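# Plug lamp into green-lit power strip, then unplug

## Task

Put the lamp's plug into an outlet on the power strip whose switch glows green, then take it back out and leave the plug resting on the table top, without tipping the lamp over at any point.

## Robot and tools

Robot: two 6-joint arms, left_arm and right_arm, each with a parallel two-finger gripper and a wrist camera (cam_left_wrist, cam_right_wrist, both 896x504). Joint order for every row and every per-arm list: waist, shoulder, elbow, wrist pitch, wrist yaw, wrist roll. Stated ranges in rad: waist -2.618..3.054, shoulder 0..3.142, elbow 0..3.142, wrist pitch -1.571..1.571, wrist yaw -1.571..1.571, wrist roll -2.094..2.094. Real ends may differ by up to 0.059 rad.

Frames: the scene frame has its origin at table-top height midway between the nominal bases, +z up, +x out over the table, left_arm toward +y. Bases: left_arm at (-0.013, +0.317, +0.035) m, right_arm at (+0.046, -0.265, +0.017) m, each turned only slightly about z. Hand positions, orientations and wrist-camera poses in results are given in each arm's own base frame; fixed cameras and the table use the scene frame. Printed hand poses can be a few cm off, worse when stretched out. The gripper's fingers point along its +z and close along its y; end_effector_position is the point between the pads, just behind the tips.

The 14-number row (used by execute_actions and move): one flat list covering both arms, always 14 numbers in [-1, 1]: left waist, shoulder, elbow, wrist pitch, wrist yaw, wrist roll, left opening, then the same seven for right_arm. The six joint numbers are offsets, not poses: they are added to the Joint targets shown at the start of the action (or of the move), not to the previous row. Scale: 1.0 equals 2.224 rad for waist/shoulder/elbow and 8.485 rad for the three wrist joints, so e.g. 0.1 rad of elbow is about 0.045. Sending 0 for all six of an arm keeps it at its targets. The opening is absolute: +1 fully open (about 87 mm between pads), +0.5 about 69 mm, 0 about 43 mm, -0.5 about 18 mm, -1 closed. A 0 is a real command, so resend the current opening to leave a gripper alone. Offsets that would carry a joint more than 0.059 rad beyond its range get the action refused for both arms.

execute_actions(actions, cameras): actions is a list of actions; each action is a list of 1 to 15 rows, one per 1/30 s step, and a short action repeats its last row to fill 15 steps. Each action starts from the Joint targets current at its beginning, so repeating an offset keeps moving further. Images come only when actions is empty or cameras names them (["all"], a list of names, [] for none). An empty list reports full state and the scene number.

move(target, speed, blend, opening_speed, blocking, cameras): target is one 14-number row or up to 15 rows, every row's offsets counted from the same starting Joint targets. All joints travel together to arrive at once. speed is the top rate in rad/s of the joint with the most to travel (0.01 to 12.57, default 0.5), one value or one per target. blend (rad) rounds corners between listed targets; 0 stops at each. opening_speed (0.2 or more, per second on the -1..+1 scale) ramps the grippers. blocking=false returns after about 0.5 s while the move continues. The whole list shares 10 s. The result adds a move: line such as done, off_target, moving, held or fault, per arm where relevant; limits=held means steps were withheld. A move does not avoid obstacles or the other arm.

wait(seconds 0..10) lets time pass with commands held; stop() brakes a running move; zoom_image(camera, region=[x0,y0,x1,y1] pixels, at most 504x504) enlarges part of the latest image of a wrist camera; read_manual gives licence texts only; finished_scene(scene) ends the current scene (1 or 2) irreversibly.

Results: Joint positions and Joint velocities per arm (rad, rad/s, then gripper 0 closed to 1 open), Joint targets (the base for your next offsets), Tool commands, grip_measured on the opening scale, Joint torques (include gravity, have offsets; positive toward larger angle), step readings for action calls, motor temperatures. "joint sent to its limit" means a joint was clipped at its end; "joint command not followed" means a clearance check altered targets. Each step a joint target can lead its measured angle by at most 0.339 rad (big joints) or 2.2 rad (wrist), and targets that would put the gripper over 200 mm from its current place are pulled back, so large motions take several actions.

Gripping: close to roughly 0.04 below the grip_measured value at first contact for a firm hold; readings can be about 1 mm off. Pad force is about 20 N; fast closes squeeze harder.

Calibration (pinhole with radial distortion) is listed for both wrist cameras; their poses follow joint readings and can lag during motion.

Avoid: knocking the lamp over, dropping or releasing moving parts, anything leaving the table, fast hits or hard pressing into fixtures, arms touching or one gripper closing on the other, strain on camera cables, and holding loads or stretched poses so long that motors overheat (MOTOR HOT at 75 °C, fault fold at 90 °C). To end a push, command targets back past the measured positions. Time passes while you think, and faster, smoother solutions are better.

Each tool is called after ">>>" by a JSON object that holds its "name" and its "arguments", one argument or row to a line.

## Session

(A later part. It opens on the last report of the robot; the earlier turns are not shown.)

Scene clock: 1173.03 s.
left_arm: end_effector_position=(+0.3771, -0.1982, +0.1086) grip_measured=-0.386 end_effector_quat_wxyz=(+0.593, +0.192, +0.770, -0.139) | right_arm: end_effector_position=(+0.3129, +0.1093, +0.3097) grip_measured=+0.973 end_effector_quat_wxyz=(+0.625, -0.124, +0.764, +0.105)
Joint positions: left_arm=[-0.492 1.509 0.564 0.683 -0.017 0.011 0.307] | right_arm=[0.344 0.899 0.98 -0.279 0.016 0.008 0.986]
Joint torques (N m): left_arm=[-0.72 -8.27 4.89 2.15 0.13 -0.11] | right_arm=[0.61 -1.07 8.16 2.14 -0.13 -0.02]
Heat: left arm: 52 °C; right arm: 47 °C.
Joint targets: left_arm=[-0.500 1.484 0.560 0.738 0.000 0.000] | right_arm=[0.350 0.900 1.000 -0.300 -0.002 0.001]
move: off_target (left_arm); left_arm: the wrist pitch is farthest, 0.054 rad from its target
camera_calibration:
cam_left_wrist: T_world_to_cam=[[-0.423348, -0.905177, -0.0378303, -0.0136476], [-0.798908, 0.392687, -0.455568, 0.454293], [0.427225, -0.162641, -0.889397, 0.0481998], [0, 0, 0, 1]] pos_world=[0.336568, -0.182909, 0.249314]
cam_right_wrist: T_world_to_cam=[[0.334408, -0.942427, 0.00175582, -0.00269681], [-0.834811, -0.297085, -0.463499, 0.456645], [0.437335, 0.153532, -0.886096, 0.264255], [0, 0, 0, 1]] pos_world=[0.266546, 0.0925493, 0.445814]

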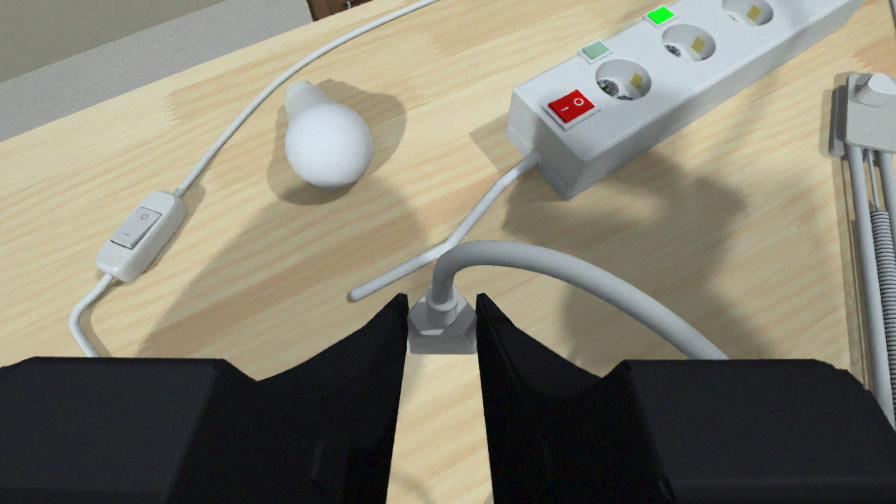

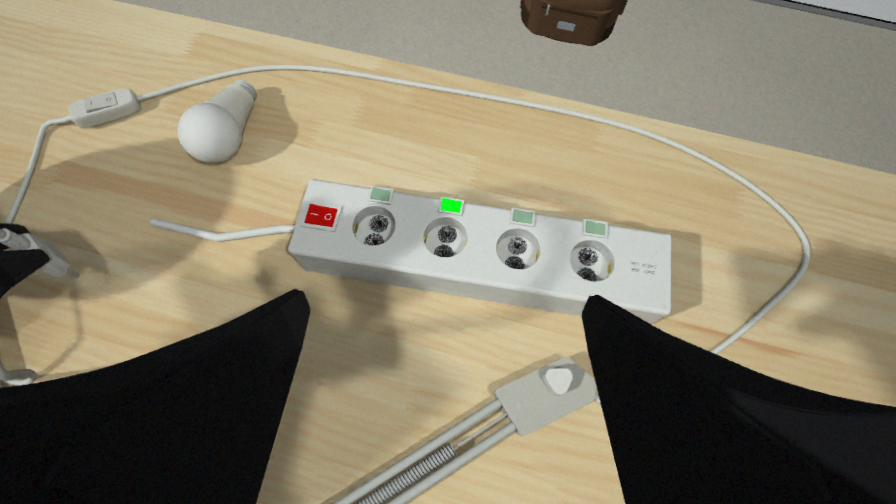

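>>> {"name": "move", "arguments": {
  "target": [-0.0306, 0.5205, 0.7619, -0.0789, 0.1012, 0.0306, -0.48, 0,0,0,0,0,0,1],
  "speed": 0.6,
  "cameras": ["cam_left_wrist", "cam_right_wrist"]
}}

Scene clock: 1205.70 s.
left_arm: end_effector_position=(+0.5013, -0.4624, +0.0891) grip_measured=-0.386 end_effector_quat_wxyz=(+0.457, +0.506, +0.601, -0.416) | right_arm: end_effector_position=(+0.3129, +0.1093, +0.3097) grip_measured=+0.973 end_effector_quat_wxyz=(+0.625, -0.124, +0.764, +0.105)
Joint positions: left_arm=[-0.561 2.638 2.223 0.052 0.843 0.238 0.307] | right_arm=[0.344 0.899 0.98 -0.279 0.016 0.008 0.986]
Joint torques (N m): left_arm=[-0.46 -15.31 8.24 1.6 0.27 0.29] | right_arm=[0.59 -1.13 8.1 2.11 -0.12 -0.02]
Motor temperatures (°C): left_arm=[23 48 35 32 23 22 23] | right_arm=[22 23 47 37 24 24 24]
Heat: left arm: 48 °C; right arm: 47 °C.
Joint targets: left_arm=[-0.568 2.641 2.254 0.068 0.859 0.260] | right_arm=[0.350 0.900 1.000 -0.300 -0.002 0.001]
move: done
camera_calibration:
cam_left_wrist: T_world_to_cam=[[-0.983103, -0.182495, 0.0142941, 0.409207], [-0.167273, 0.863893, -0.475087, 0.551287], [0.0743523, -0.469451, -0.879822, -0.0309228], [0, 0, 0, 1]] pos_world=[0.496807, -0.416091, 0.228853]
cam_right_wrist: T_world_to_cam=[[0.334408, -0.942427, 0.00175582, -0.00269681], [-0.834811, -0.297085, -0.463499, 0.456645], [0.437335, 0.153532, -0.886096, 0.264255], [0, 0, 0, 1]] pos_world=[0.266546, 0.0925493, 0.445814]

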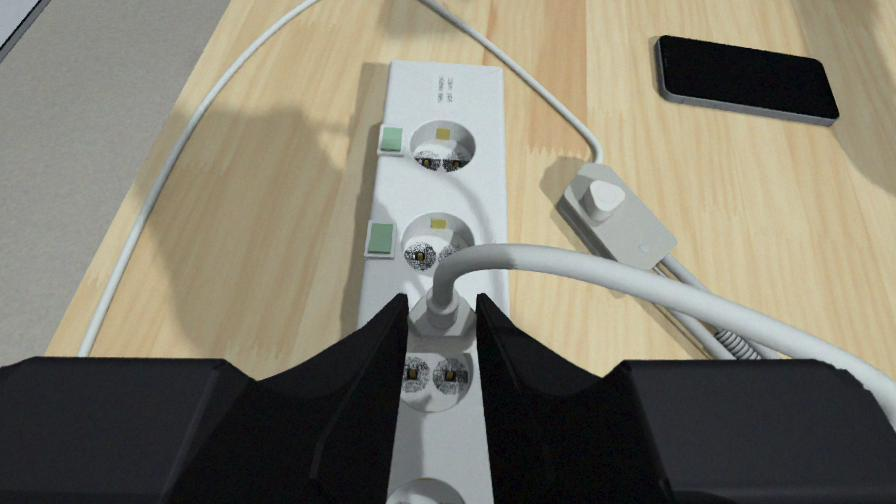

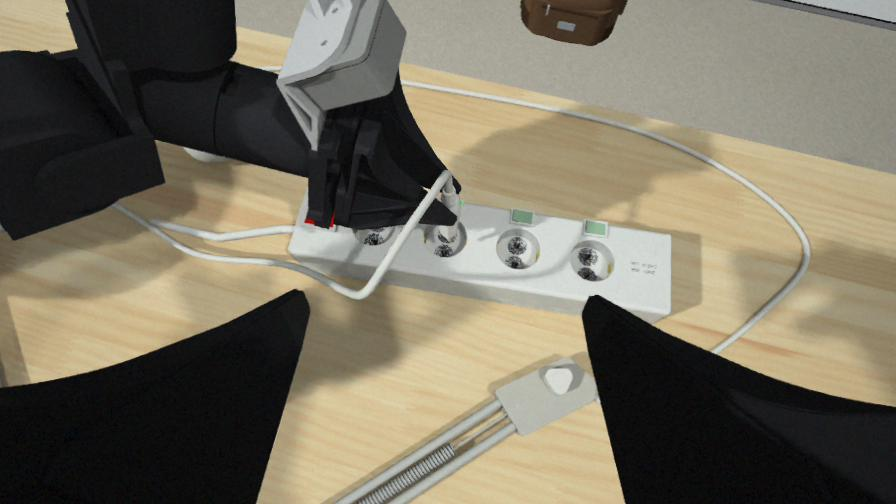

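>>> {"name": "move", "arguments": {
  "target": [
    [0, 0, 0, 0, 0, 0, -0.48, -0.1034, 0.2473, 0.1799, -0.0354, 0.0002, 0, -1],
    [0, 0, 0, 0, 0, 0, -0.48, -0.0980, 0.5383, 0.3885, -0.0708, 0.0002, 0, -1]
  ],
  "speed": [0.6, 0.4],
  "blend": [0.05, 0],
  "opening_speed": 1.0,
  "cameras": ["cam_left_wrist", "cam_right_wrist"]
}}

Scene clock: 1261.33 s.
left_arm: end_effector_position=(+0.5012, -0.4624, +0.0891) grip_measured=-0.386 end_effector_quat_wxyz=(+0.457, +0.506, +0.601, -0.416) | right_arm: end_effector_position=(+0.4712, +0.0572, +0.0989) grip_measured=-1.000 end_effector_quat_wxyz=(+0.225, -0.056, +0.973, +0.008)
Joint positions: left_arm=[-0.561 2.638 2.223 0.051 0.843 0.238 0.307] | right_arm=[0.125 2.086 1.839 -0.868 0.013 0.008 0]
Joint torques (N m): left_arm=[-0.5 -15.25 8.12 1.63 0.22 0.22] | right_arm=[0.68 -10.06 8.25 1.08 -0.06 0]
Motor temperatures (°C): left_arm=[23 58 38 31 23 22 23] | right_arm=[22 23 47 36 24 24 24]
Heat: left arm: 58 °C; right arm: 47 °C.
Joint targets: left_arm=[-0.568 2.641 2.254 0.068 0.858 0.260] | right_arm=[0.132 2.097 1.865 -0.901 0.000 0.001]
move: done
camera_calibration:
cam_left_wrist: T_world_to_cam=[[-0.983155, -0.182184, 0.0146695, 0.40918], [-0.167189, 0.86399, -0.47494, 0.551187], [0.0738523, -0.469393, -0.879896, -0.0307137], [0, 0, 0, 1]] pos_world=[0.496708, -0.416091, 0.228754]
cam_right_wrist: T_world_to_cam=[[0.12604, -0.992025, 0.000979703, -0.00326788], [-0.899503, -0.113868, 0.421815, 0.408052], [-0.41834, -0.0540467, -0.906681, 0.433331], [0, 0, 0, 1]] pos_world=[0.548735, 0.0666423, 0.220774]

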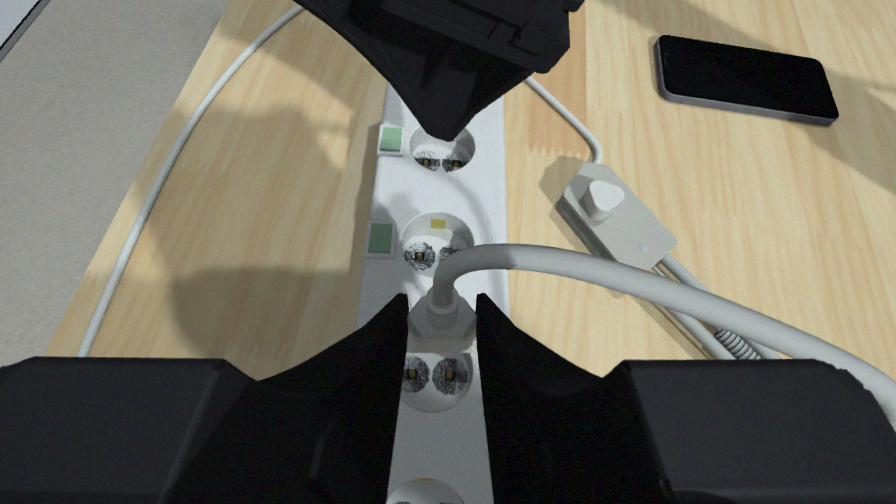

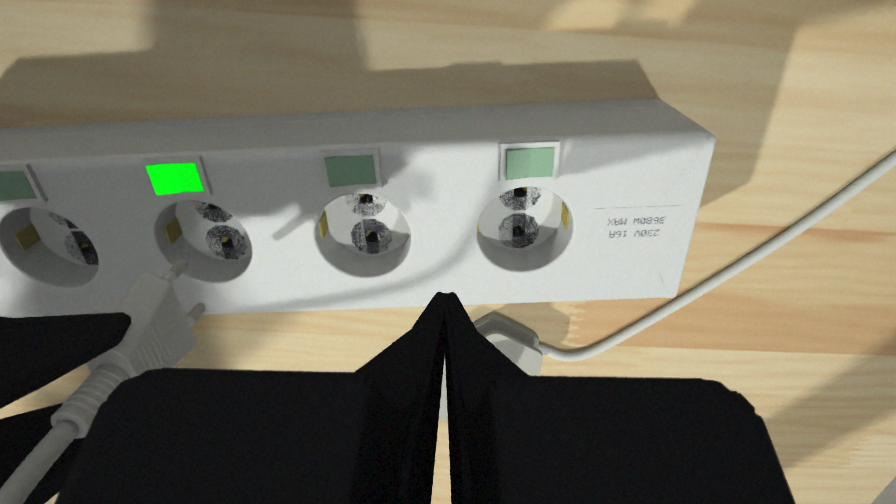

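>>> {"name": "zoom_image", "arguments": {
  "camera": "cam_right_wrist",
  "region": [40, 160, 280, 440]
}}

Scaled by 1.800.

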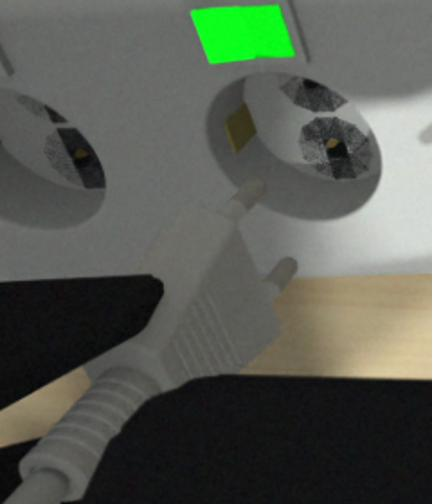

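>>> {"name": "zoom_image", "arguments": {
  "camera": "cam_left_wrist",
  "region": [366, 260, 516, 420]
}}

Scaled by 3.150.

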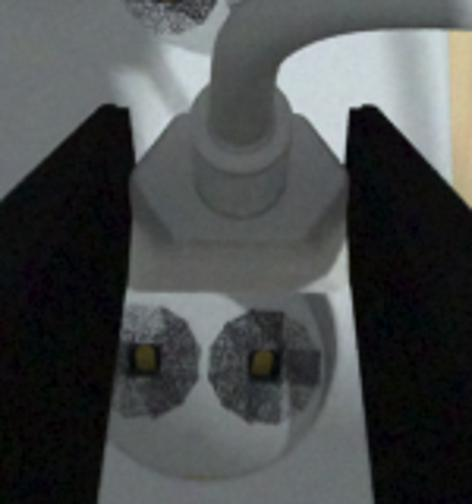

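>>> {"name": "zoom_image", "arguments": {
  "camera": "cam_right_wrist",
  "region": [600, 70, 760, 330]
}}

>>> {"name": "zoom_image", "arguments": {
  "camera": "cam_right_wrist",
  "region": [0, 90, 160, 250]
}}

Scaled by 1.938.

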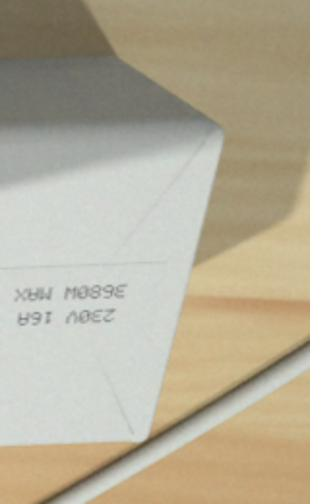

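Scaled by 3.150.

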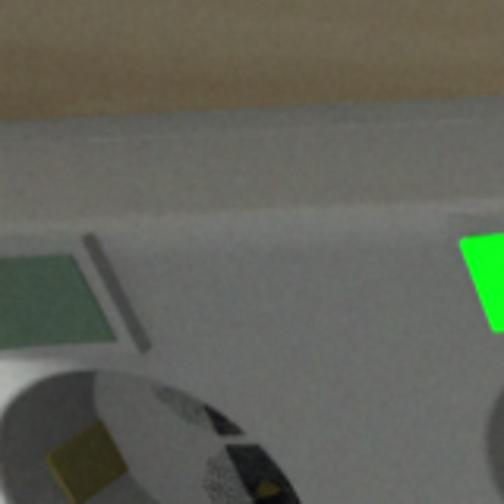

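>>> {"name": "zoom_image", "arguments": {
  "camera": "cam_right_wrist",
  "region": [110, 230, 230, 350]
}}

Scaled by 4.200.

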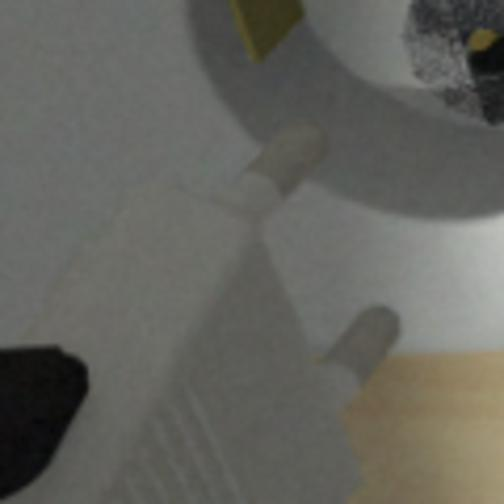

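>>> {"name": "zoom_image", "arguments": {
  "camera": "cam_right_wrist",
  "region": [135, 180, 275, 320]
}}

Scaled by 3.600.

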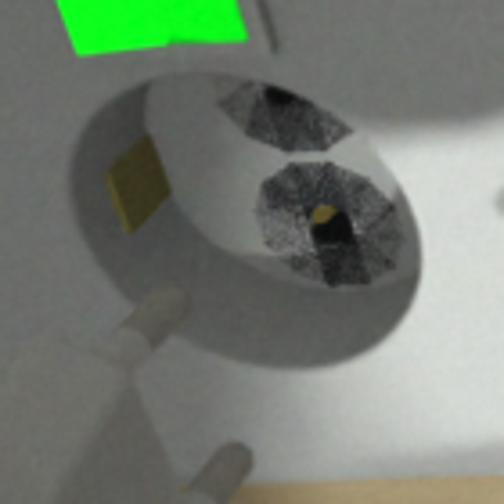

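>>> {"name": "move", "arguments": {
  "target": [0.0110, 0.0299, 0.0351, -0.01558, 0.00247, 0.01202, -0.48, 0,0,0,0,0,0,-1],
  "speed": 0.2,
  "cameras": ["cam_left_wrist", "cam_right_wrist"]
}}

>>> {"name": "zoom_image", "arguments": {
  "camera": "cam_right_wrist",
  "region": [110, 180, 270, 340]
}}

>>> {"name": "zoom_image", "arguments": {
  "camera": "cam_left_wrist",
  "region": [366, 260, 516, 420]
}}

Scene clock: 1515.87 s.
left_arm: end_effector_position=(+0.5030, -0.4541, +0.0588) grip_measured=-0.386 end_effector_quat_wxyz=(+0.431, +0.530, +0.608, -0.404) | right_arm: end_effector_position=(+0.4710, +0.0572, +0.0989) grip_measured=-1.000 end_effector_quat_wxyz=(+0.225, -0.056, +0.973, +0.008)
Joint positions: left_arm=[-0.55 2.702 2.301 -0.079 0.862 0.34 0.307] | right_arm=[0.125 2.086 1.839 -0.869 0.013 0.008 0]
Joint torques (N m): left_arm=[0.59 -15.41 8.29 1.54 0.32 0.24] | right_arm=[0.62 -10 8.21 1.07 -0.06 -0.01]
Motor temperatures (°C): left_arm=[23 65 42 34 23 22 23] | right_arm=[22 42 46 25 23 24 24]
Heat: left arm: 65 °C; right arm: 46 °C.
Joint targets: left_arm=[-0.544 2.708 2.332 -0.064 0.879 0.362] | right_arm=[0.132 2.097 1.865 -0.901 0.000 0.001]
move: done
camera_calibration:
cam_left_wrist: T_world_to_cam=[[-0.988517, -0.150812, 0.0095156, 0.430247], [-0.141106, 0.898693, -0.415259, 0.529148], [0.0540747, -0.411833, -0.909653, -0.0157878], [0, 0, 0, 1]] pos_world=[0.500826, -0.417157, 0.201278]
cam_right_wrist: T_world_to_cam=[[0.126079, -0.99202, 0.000973399, -0.00337496], [-0.899159, -0.113863, 0.422549, 0.40764], [-0.419066, -0.0541499, -0.906339, 0.433523], [0, 0, 0, 1]] pos_world=[0.548634, 0.0665421, 0.220674]

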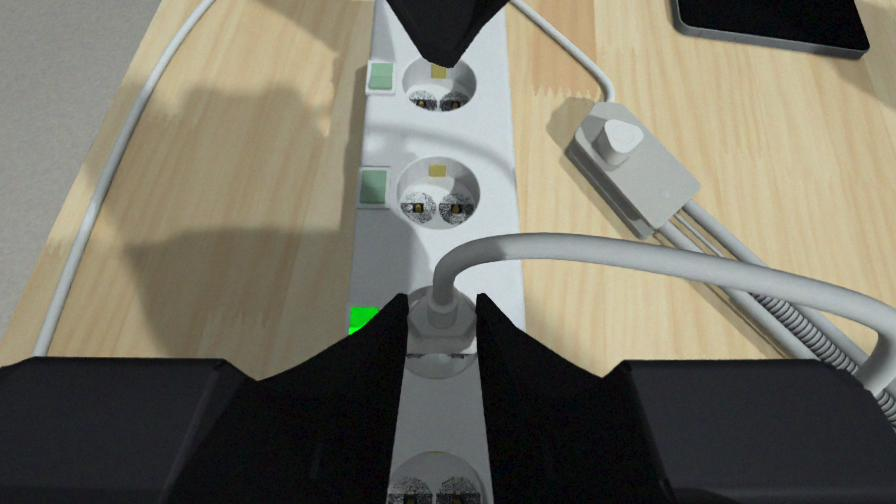

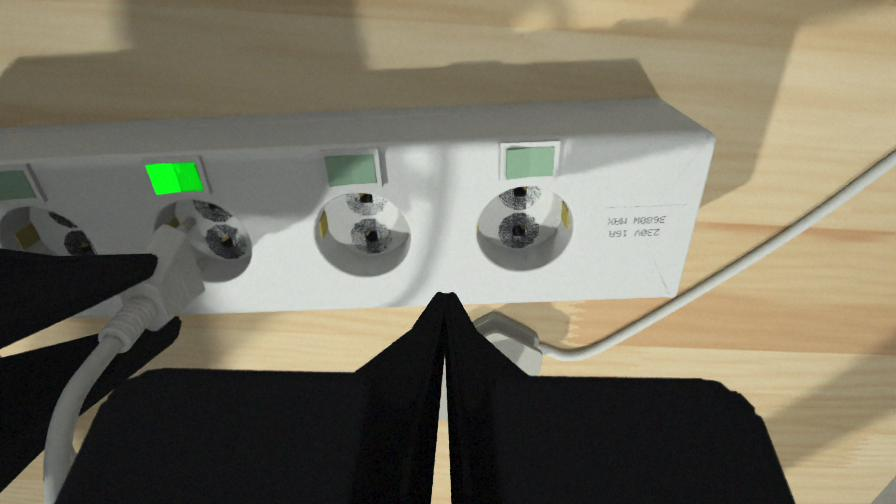

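Scaled by 3.150.

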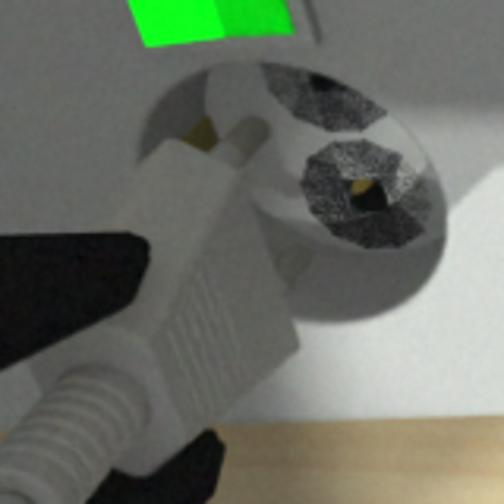

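Scaled by 3.150.

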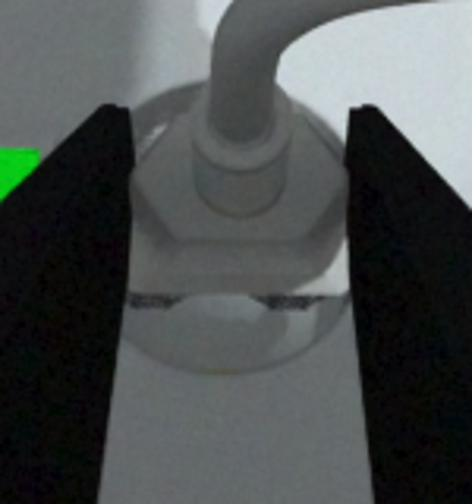

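>>> {"name": "move", "arguments": {
  "target": [0, 0.0080, 0, 0.0035, 0, 0, -0.48, 0,0,0,0,0,0,-1],
  "speed": 0.1,
  "cameras": ["cam_left_wrist", "cam_right_wrist"]
}}

>>> {"name": "zoom_image", "arguments": {
  "camera": "cam_right_wrist",
  "region": [110, 180, 270, 340]
}}

>>> {"name": "zoom_image", "arguments": {
  "camera": "cam_left_wrist",
  "region": [366, 260, 516, 420]
}}

Scene clock: 1558.97 s.
left_arm: end_effector_position=(+0.5023, -0.4539, +0.0488) grip_measured=-0.386 end_effector_quat_wxyz=(+0.426, +0.530, +0.611, -0.406) | right_arm: end_effector_position=(+0.4710, +0.0572, +0.0989) grip_measured=-1.000 end_effector_quat_wxyz=(+0.225, -0.056, +0.973, +0.008)
Joint positions: left_arm=[-0.55 2.719 2.301 -0.074 0.864 0.341 0.307] | right_arm=[0.125 2.086 1.839 -0.869 0.013 0.008 0]
Joint torques (N m): left_arm=[0.64 -15.13 8.18 1.76 0.34 0.29] | right_arm=[0.57 -9.99 8.24 1.09 -0.07 -0.02]
Motor temperatures (°C): left_arm=[23 66 41 35 23 22 23] | right_arm=[22 43 46 25 23 24 24]
Heat: left arm: 66 °C; right arm: 46 °C.
Joint targets: left_arm=[-0.544 2.726 2.332 -0.034 0.880 0.362] | right_arm=[0.132 2.097 1.865 -0.901 0.000 0.001]
move: off_target (left_arm); left_arm: the wrist pitch is farthest, 0.040 rad from its target
camera_calibration:
cam_left_wrist: T_world_to_cam=[[-0.988696, -0.148746, 0.0188166, 0.430228], [-0.143376, 0.901285, -0.408814, 0.52673], [0.0438503, -0.406891, -0.912424, -0.0172617], [0, 0, 0, 1]] pos_world=[0.501642, -0.417763, 0.191489]
cam_right_wrist: T_world_to_cam=[[0.126079, -0.99202, 0.000973399, -0.00337496], [-0.899159, -0.113863, 0.422549, 0.40764], [-0.419066, -0.0541499, -0.906339, 0.433523], [0, 0, 0, 1]] pos_world=[0.548634, 0.0665421, 0.220674]

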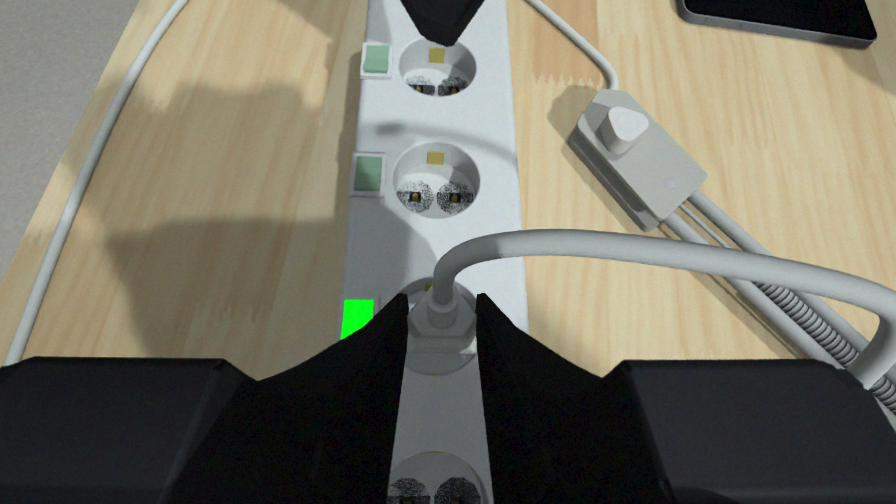

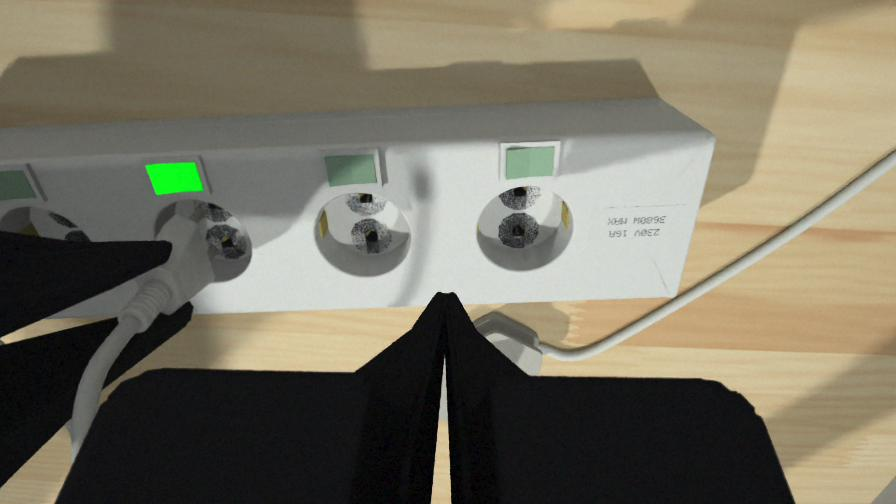

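Scaled by 3.150.

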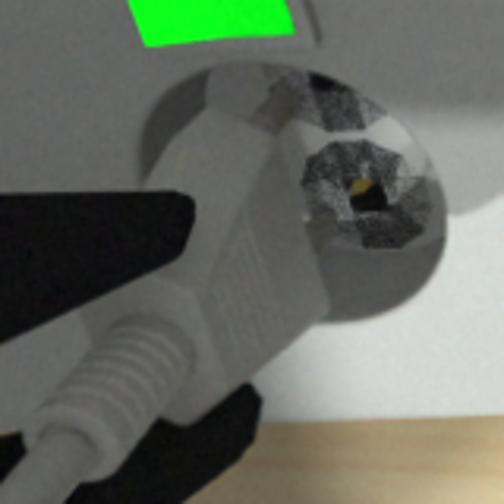

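Scaled by 3.150.

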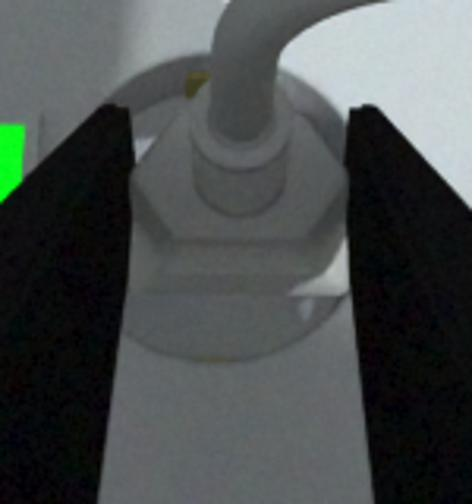

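>>> {"name": "zoom_image", "arguments": {
  "camera": "cam_right_wrist",
  "region": [170, 190, 260, 280]
}}

Scaled by 5.600.

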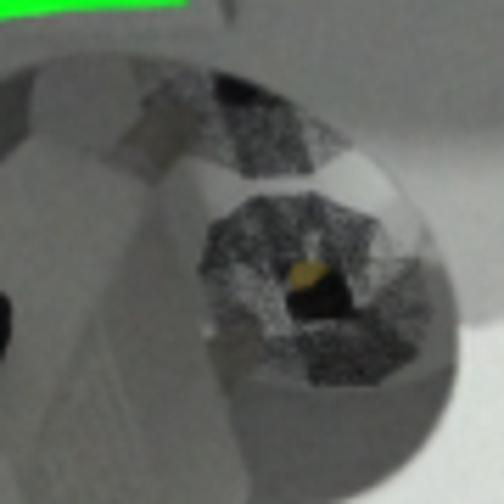

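>>> {"name": "move", "arguments": {
  "target": [-0.0064, 0.0053, 0.0085, 0, 0, 0, -0.48, 0,0,0,0,0,0,-1],
  "speed": 0.1,
  "cameras": ["cam_left_wrist", "cam_right_wrist"]
}}

>>> {"name": "zoom_image", "arguments": {
  "camera": "cam_right_wrist",
  "region": [170, 190, 260, 280]
}}

>>> {"name": "zoom_image", "arguments": {
  "camera": "cam_left_wrist",
  "region": [366, 260, 516, 420]
}}

Scene clock: 1591.57 s.
left_arm: end_effector_position=(+0.5045, -0.4553, +0.0493) grip_measured=-0.386 end_effector_quat_wxyz=(+0.430, +0.530, +0.608, -0.405) | right_arm: end_effector_position=(+0.4710, +0.0572, +0.0989) grip_measured=-1.000 end_effector_quat_wxyz=(+0.225, -0.056, +0.973, +0.008)
Joint positions: left_arm=[-0.55 2.73 2.32 -0.074 0.864 0.341 0.307] | right_arm=[0.125 2.086 1.839 -0.869 0.013 0.008 0]
Joint torques (N m): left_arm=[-0.44 -15.31 8.29 1.75 0.29 0.26] | right_arm=[0.72 -10.03 8.16 1.08 -0.07 -0.01]
Motor temperatures (°C): left_arm=[23 66 41 36 23 22 23] | right_arm=[22 44 47 25 23 24 24]
Heat: left arm: 66 °C; right arm: 47 °C.
Joint targets: left_arm=[-0.558 2.738 2.351 -0.034 0.880 0.362] | right_arm=[0.132 2.097 1.865 -0.901 0.000 0.001]
move: off_target (left_arm); left_arm: the wrist pitch is farthest, 0.040 rad from its target
camera_calibration:
cam_left_wrist: T_world_to_cam=[[-0.988806, -0.148663, 0.0126886, 0.432544], [-0.140555, 0.899581, -0.413519, 0.526548], [0.0500606, -0.410674, -0.910407, -0.022372], [0, 0, 0, 1]] pos_world=[0.502832, -0.418557, 0.191882]
cam_right_wrist: T_world_to_cam=[[0.126079, -0.99202, 0.000973399, -0.00337496], [-0.899159, -0.113863, 0.422549, 0.40764], [-0.419066, -0.0541499, -0.906339, 0.433523], [0, 0, 0, 1]] pos_world=[0.548634, 0.0665421, 0.220674]

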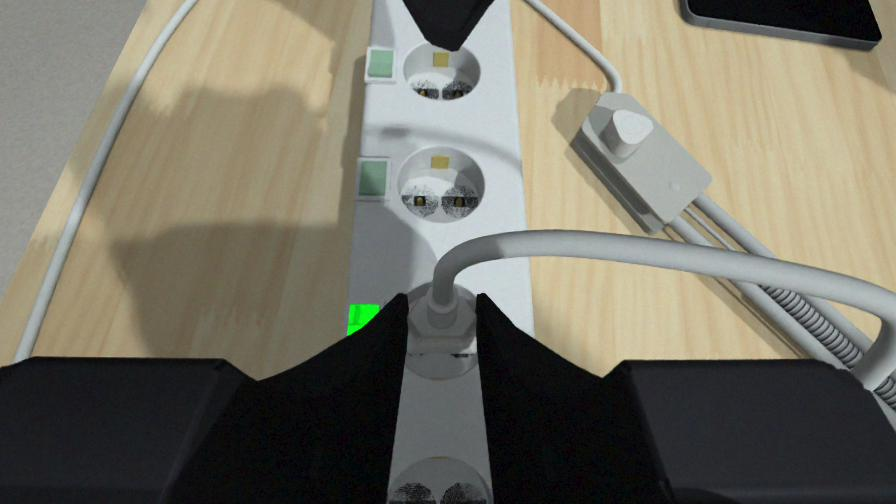

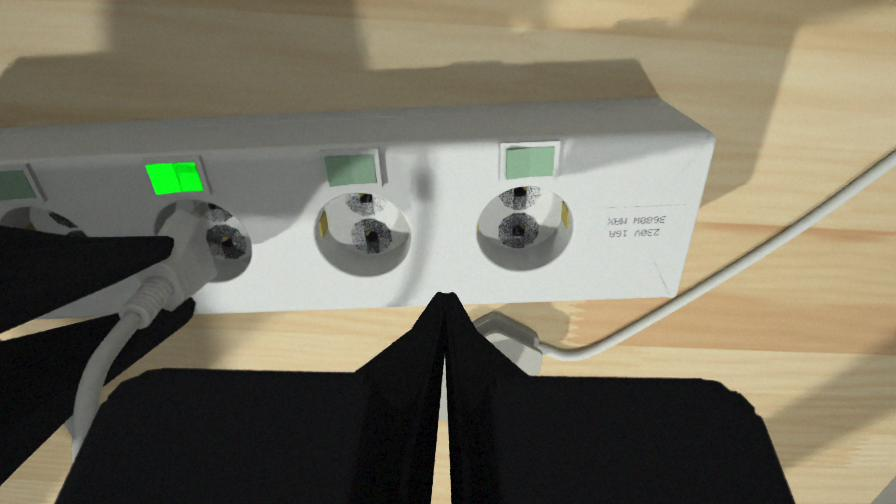

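Scaled by 5.600.

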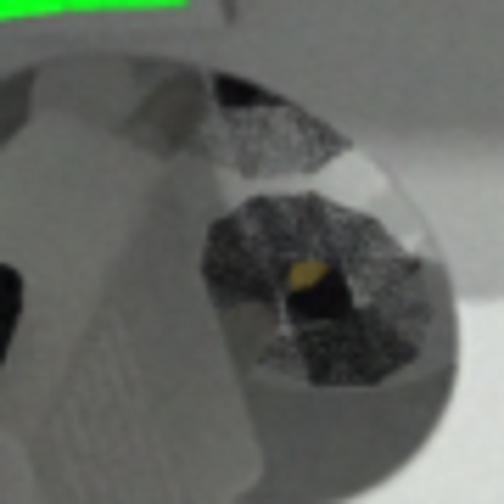

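Scaled by 3.150.

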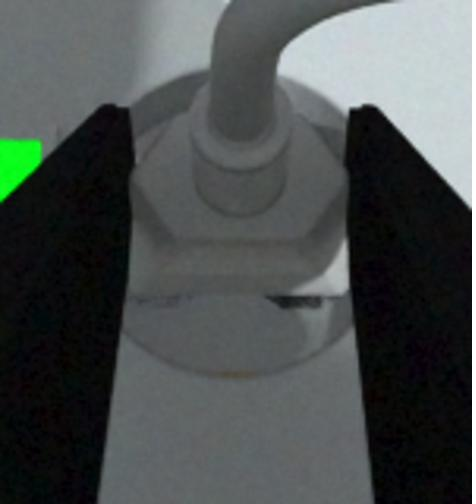

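>>> {"name": "move", "arguments": {
  "target": [-0.0014, 0.0054, 0.003, 0, 0, 0, -0.48, 0,0,0,0,0,0,-1],
  "speed": 0.06,
  "cameras": ["cam_left_wrist", "cam_right_wrist"]
}}

>>> {"name": "zoom_image", "arguments": {
  "camera": "cam_right_wrist",
  "region": [170, 190, 260, 280]
}}

>>> {"name": "zoom_image", "arguments": {
  "camera": "cam_left_wrist",
  "region": [366, 260, 516, 420]
}}

Scene clock: 1609.47 s.
left_arm: end_effector_position=(+0.5043, -0.4576, +0.0485) grip_measured=-0.386 end_effector_quat_wxyz=(+0.431, +0.532, +0.605, -0.407) | right_arm: end_effector_position=(+0.4710, +0.0572, +0.0989) grip_measured=-1.000 end_effector_quat_wxyz=(+0.225, -0.056, +0.973, +0.008)
Joint positions: left_arm=[-0.553 2.738 2.329 -0.069 0.866 0.341 0.307] | right_arm=[0.125 2.086 1.839 -0.869 0.013 0.008 0]
Joint torques (N m): left_arm=[-0.35 -14.82 8.03 1.71 0.23 0.26] | right_arm=[0.59 -10.03 8.23 1.08 -0.06 0.01]
Motor temperatures (°C): left_arm=[23 66 43 36 23 22 23] | right_arm=[22 44 47 25 23 24 24]
Heat: left arm: 66 °C; right arm: 47 °C.
Joint targets: left_arm=[-0.561 2.750 2.358 -0.034 0.879 0.362] | right_arm=[0.132 2.097 1.865 -0.901 0.000 0.001]
move: done
camera_calibration:
cam_left_wrist: T_world_to_cam=[[-0.989595, -0.143595, 0.00904486, 0.434929], [-0.134207, 0.898587, -0.417767, 0.524772], [0.0518616, -0.414634, -0.908509, -0.0268813], [0, 0, 0, 1]] pos_world=[0.502227, -0.420246, 0.190877]
cam_right_wrist: T_world_to_cam=[[0.126079, -0.99202, 0.000973399, -0.00337496], [-0.899159, -0.113863, 0.422549, 0.40764], [-0.419066, -0.0541499, -0.906339, 0.433523], [0, 0, 0, 1]] pos_world=[0.548634, 0.0665421, 0.220674]

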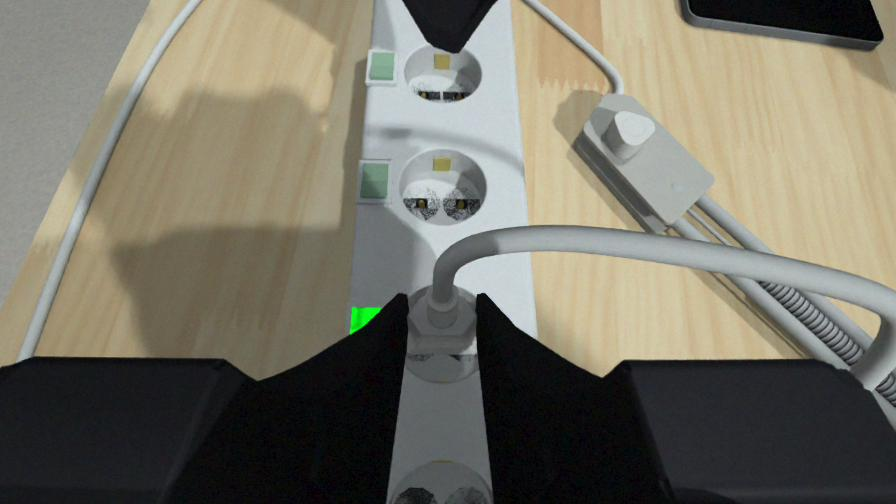

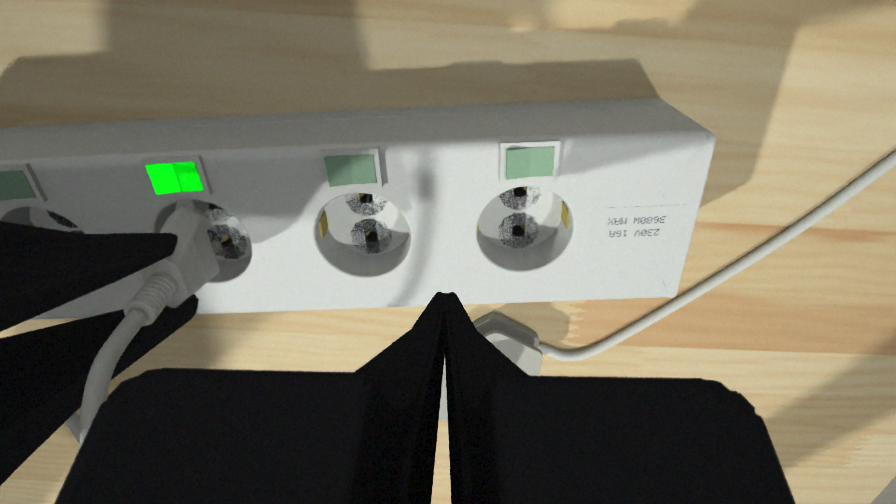

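Scaled by 5.600.

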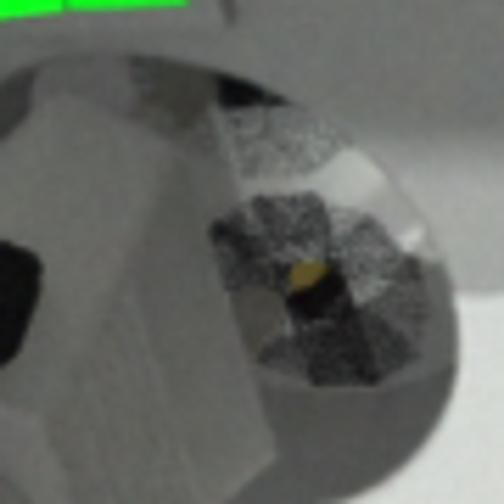

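Scaled by 3.150.

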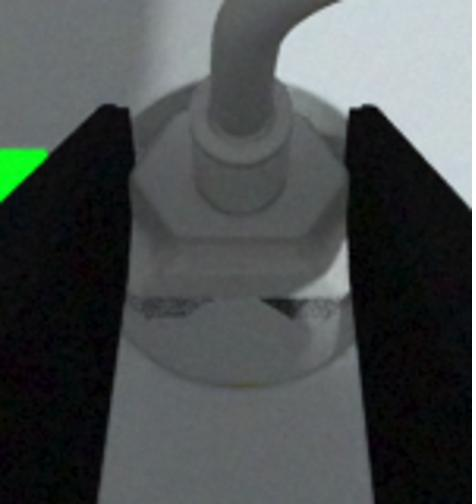

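>>> {"name": "move", "arguments": {
  "target": [
    [0, 0, 0, 0, 0, 0, -0.48, 0,0.0099,-0.0594,0.0185,0,0,-1],
    [0, 0, 0, 0, 0, 0, -0.48, 0,0.0405,-0.0859,0.0171,0,0,-1]
  ],
  "speed": [0.15, 0.06],
  "cameras": ["cam_left_wrist", "cam_right_wrist"]
}}

>>> {"name": "zoom_image", "arguments": {
  "camera": "cam_right_wrist",
  "region": [60, 180, 200, 320]
}}

Scene clock: 1640.93 s.
left_arm: end_effector_position=(+0.5043, -0.4576, +0.0485) grip_measured=-0.386 end_effector_quat_wxyz=(+0.431, +0.532, +0.605, -0.407) | right_arm: end_effector_position=(+0.4700, +0.0571, +0.0509) grip_measured=-1.000 end_effector_quat_wxyz=(+0.211, -0.056, +0.976, +0.007)
Joint positions: left_arm=[-0.553 2.738 2.329 -0.069 0.866 0.341 0.307] | right_arm=[0.125 2.128 1.72 -0.737 0.013 0.008 0]
Joint torques (N m): left_arm=[-0.69 -14.98 8.05 1.67 0.27 0.24] | right_arm=[0.61 -5.72 1.55 1.19 -0.06 0]
Motor temperatures (°C): left_arm=[23 67 42 35 23 22 23] | right_arm=[22 45 46 25 23 24 24]
Heat: left arm: 67 °C; right arm: 46 °C.
Joint targets: left_arm=[-0.561 2.750 2.358 -0.034 0.879 0.362] | right_arm=[0.132 2.187 1.673 -0.756 0.000 0.001]
move: off_target (right_arm); right_arm: the shoulder is farthest, 0.059 rad from its target
camera_calibration:
cam_left_wrist: T_world_to_cam=[[-0.989595, -0.143595, 0.00904486, 0.434929], [-0.134207, 0.898587, -0.417767, 0.524772], [0.0518616, -0.414634, -0.908509, -0.0268813], [0, 0, 0, 1]] pos_world=[0.502227, -0.420246, 0.190877]
cam_right_wrist: T_world_to_cam=[[0.126051, -0.992023, 0.000941753, -0.00322313], [-0.886797, -0.112255, 0.448318, 0.419832], [-0.444636, -0.057346, -0.893873, 0.401165], [0, 0, 0, 1]] pos_world=[0.551085, 0.0669359, 0.170376]

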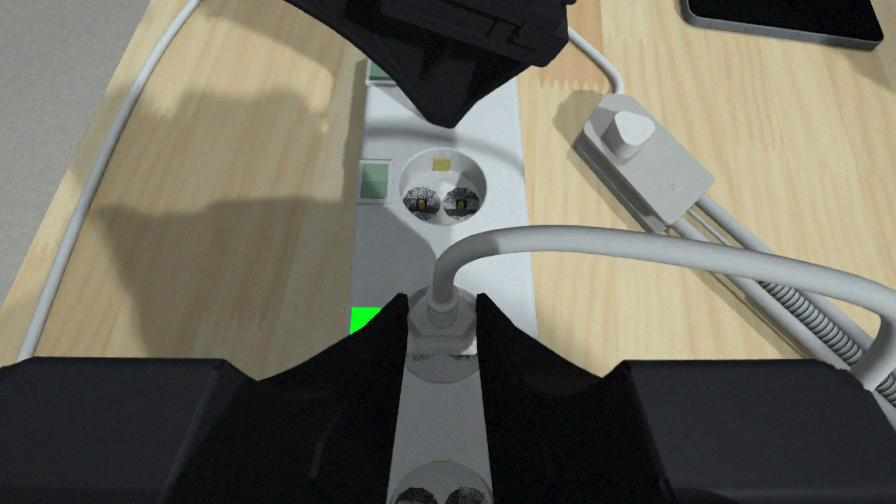

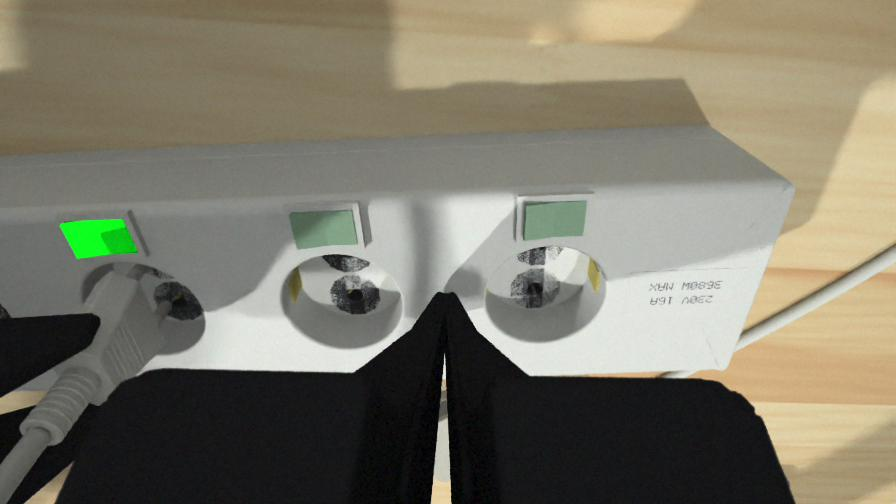

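Scaled by 3.600.

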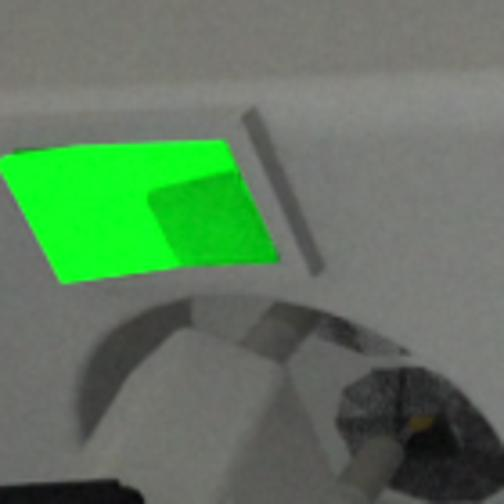

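>>> {"name": "move", "arguments": {
  "target": [-0.0008, 0.0045, 0, 0, 0, 0, -0.48, 0, 0, 0, 0, 0, 0, -1],
  "speed": 0.1,
  "cameras": ["cam_left_wrist", "cam_right_wrist"]
}}

Scene clock: 1680.17 s.
left_arm: end_effector_position=(+0.5041, -0.4591, +0.0480) grip_measured=-0.386 end_effector_quat_wxyz=(+0.433, +0.533, +0.602, -0.408) | right_arm: end_effector_position=(+0.4700, +0.0571, +0.0509) grip_measured=-1.000 end_effector_quat_wxyz=(+0.211, -0.056, +0.976, +0.007)
Joint positions: left_arm=[-0.554 2.744 2.333 -0.059 0.871 0.341 0.307] | right_arm=[0.125 2.128 1.72 -0.737 0.013 0.008 0]
Joint torques (N m): left_arm=[-0.65 -14.43 7.62 1.62 0.21 0.26] | right_arm=[0.64 -5.7 1.5 1.18 -0.08 0]
Motor temperatures (°C): left_arm=[23 68 42 34 23 22 23] | right_arm=[22 43 41 24 23 24 24]
Heat: left arm: 68 °C; right arm: 43 °C.
Joint targets: left_arm=[-0.563 2.759 2.358 -0.034 0.879 0.361] | right_arm=[0.132 2.187 1.673 -0.756 0.000 0.001]
move: off_target (right_arm); right_arm: the shoulder is farthest, 0.059 rad from its target
camera_calibration:
cam_left_wrist: T_world_to_cam=[[-0.990412, -0.138058, 0.0049528, 0.437643], [-0.12714, 0.896892, -0.423581, 0.521936], [0.0540366, -0.420149, -0.905845, -0.0317319], [0, 0, 0, 1]] pos_world=[0.501521, -0.421032, 0.19017]
cam_right_wrist: T_world_to_cam=[[0.126051, -0.992023, 0.000941753, -0.00322313], [-0.886797, -0.112255, 0.448318, 0.419832], [-0.444636, -0.057346, -0.893873, 0.401165], [0, 0, 0, 1]] pos_world=[0.551085, 0.0669359, 0.170376]

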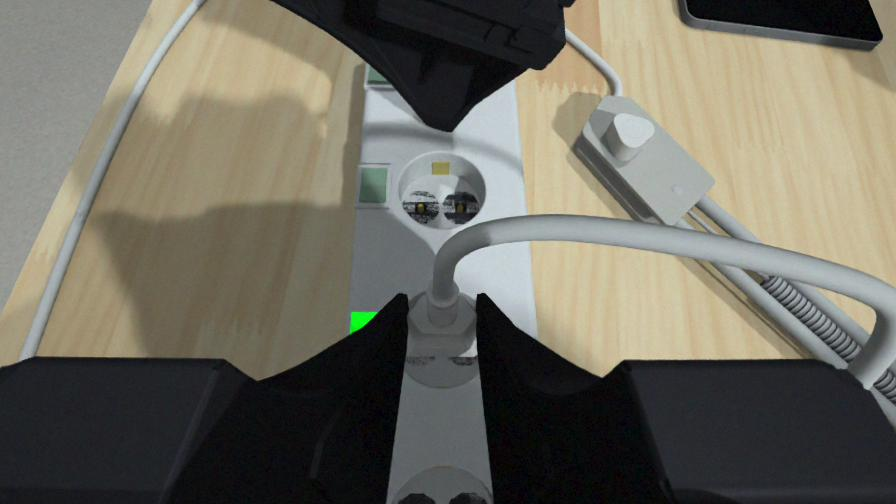

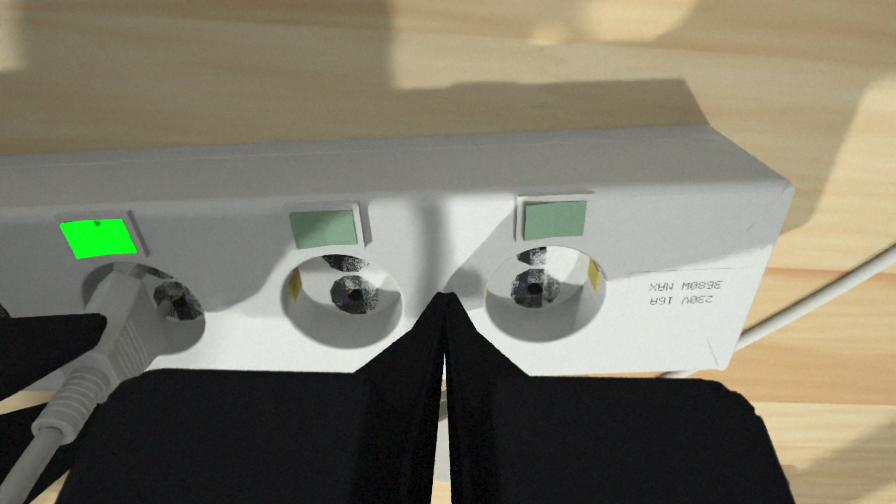

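>>> {"name": "zoom_image", "arguments": {
  "camera": "cam_right_wrist",
  "region": [60, 200, 240, 360]
}}

>>> {"name": "zoom_image", "arguments": {
  "camera": "cam_left_wrist",
  "region": [366, 280, 516, 440]
}}

Scaled by 2.800.

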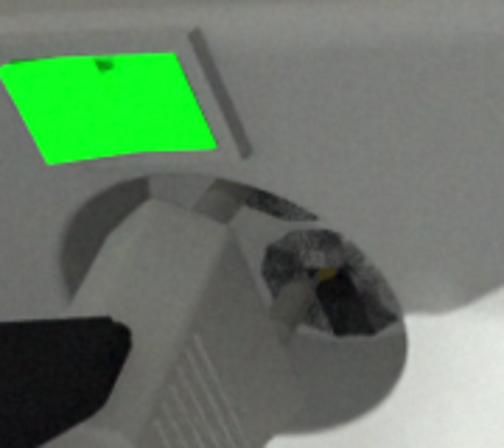

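Scaled by 3.150.

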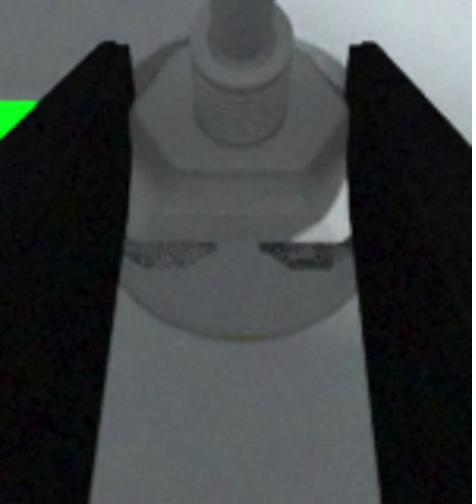

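>>> {"name": "zoom_image", "arguments": {
  "camera": "cam_right_wrist",
  "region": [130, 260, 210, 330]
}}

>>> {"name": "zoom_image", "arguments": {
  "camera": "cam_right_wrist",
  "region": [310, 240, 410, 330]
}}

Scaled by 6.300.

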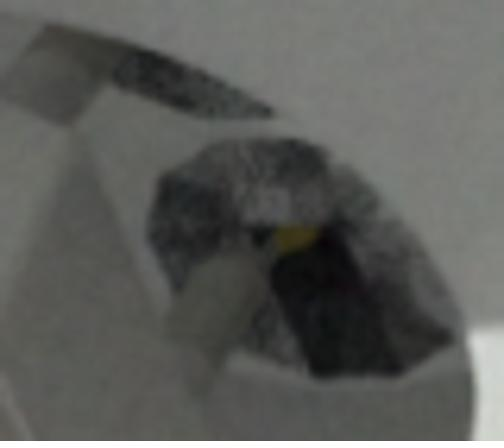

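Scaled by 5.040.

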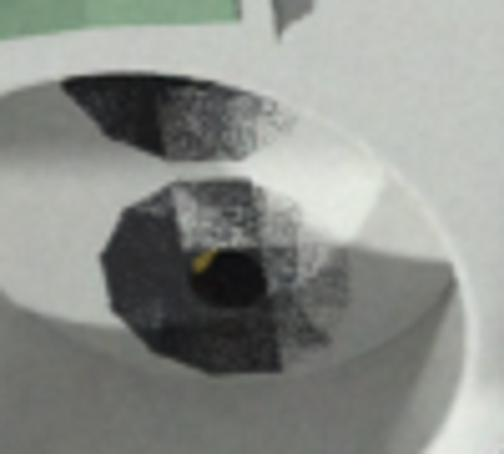

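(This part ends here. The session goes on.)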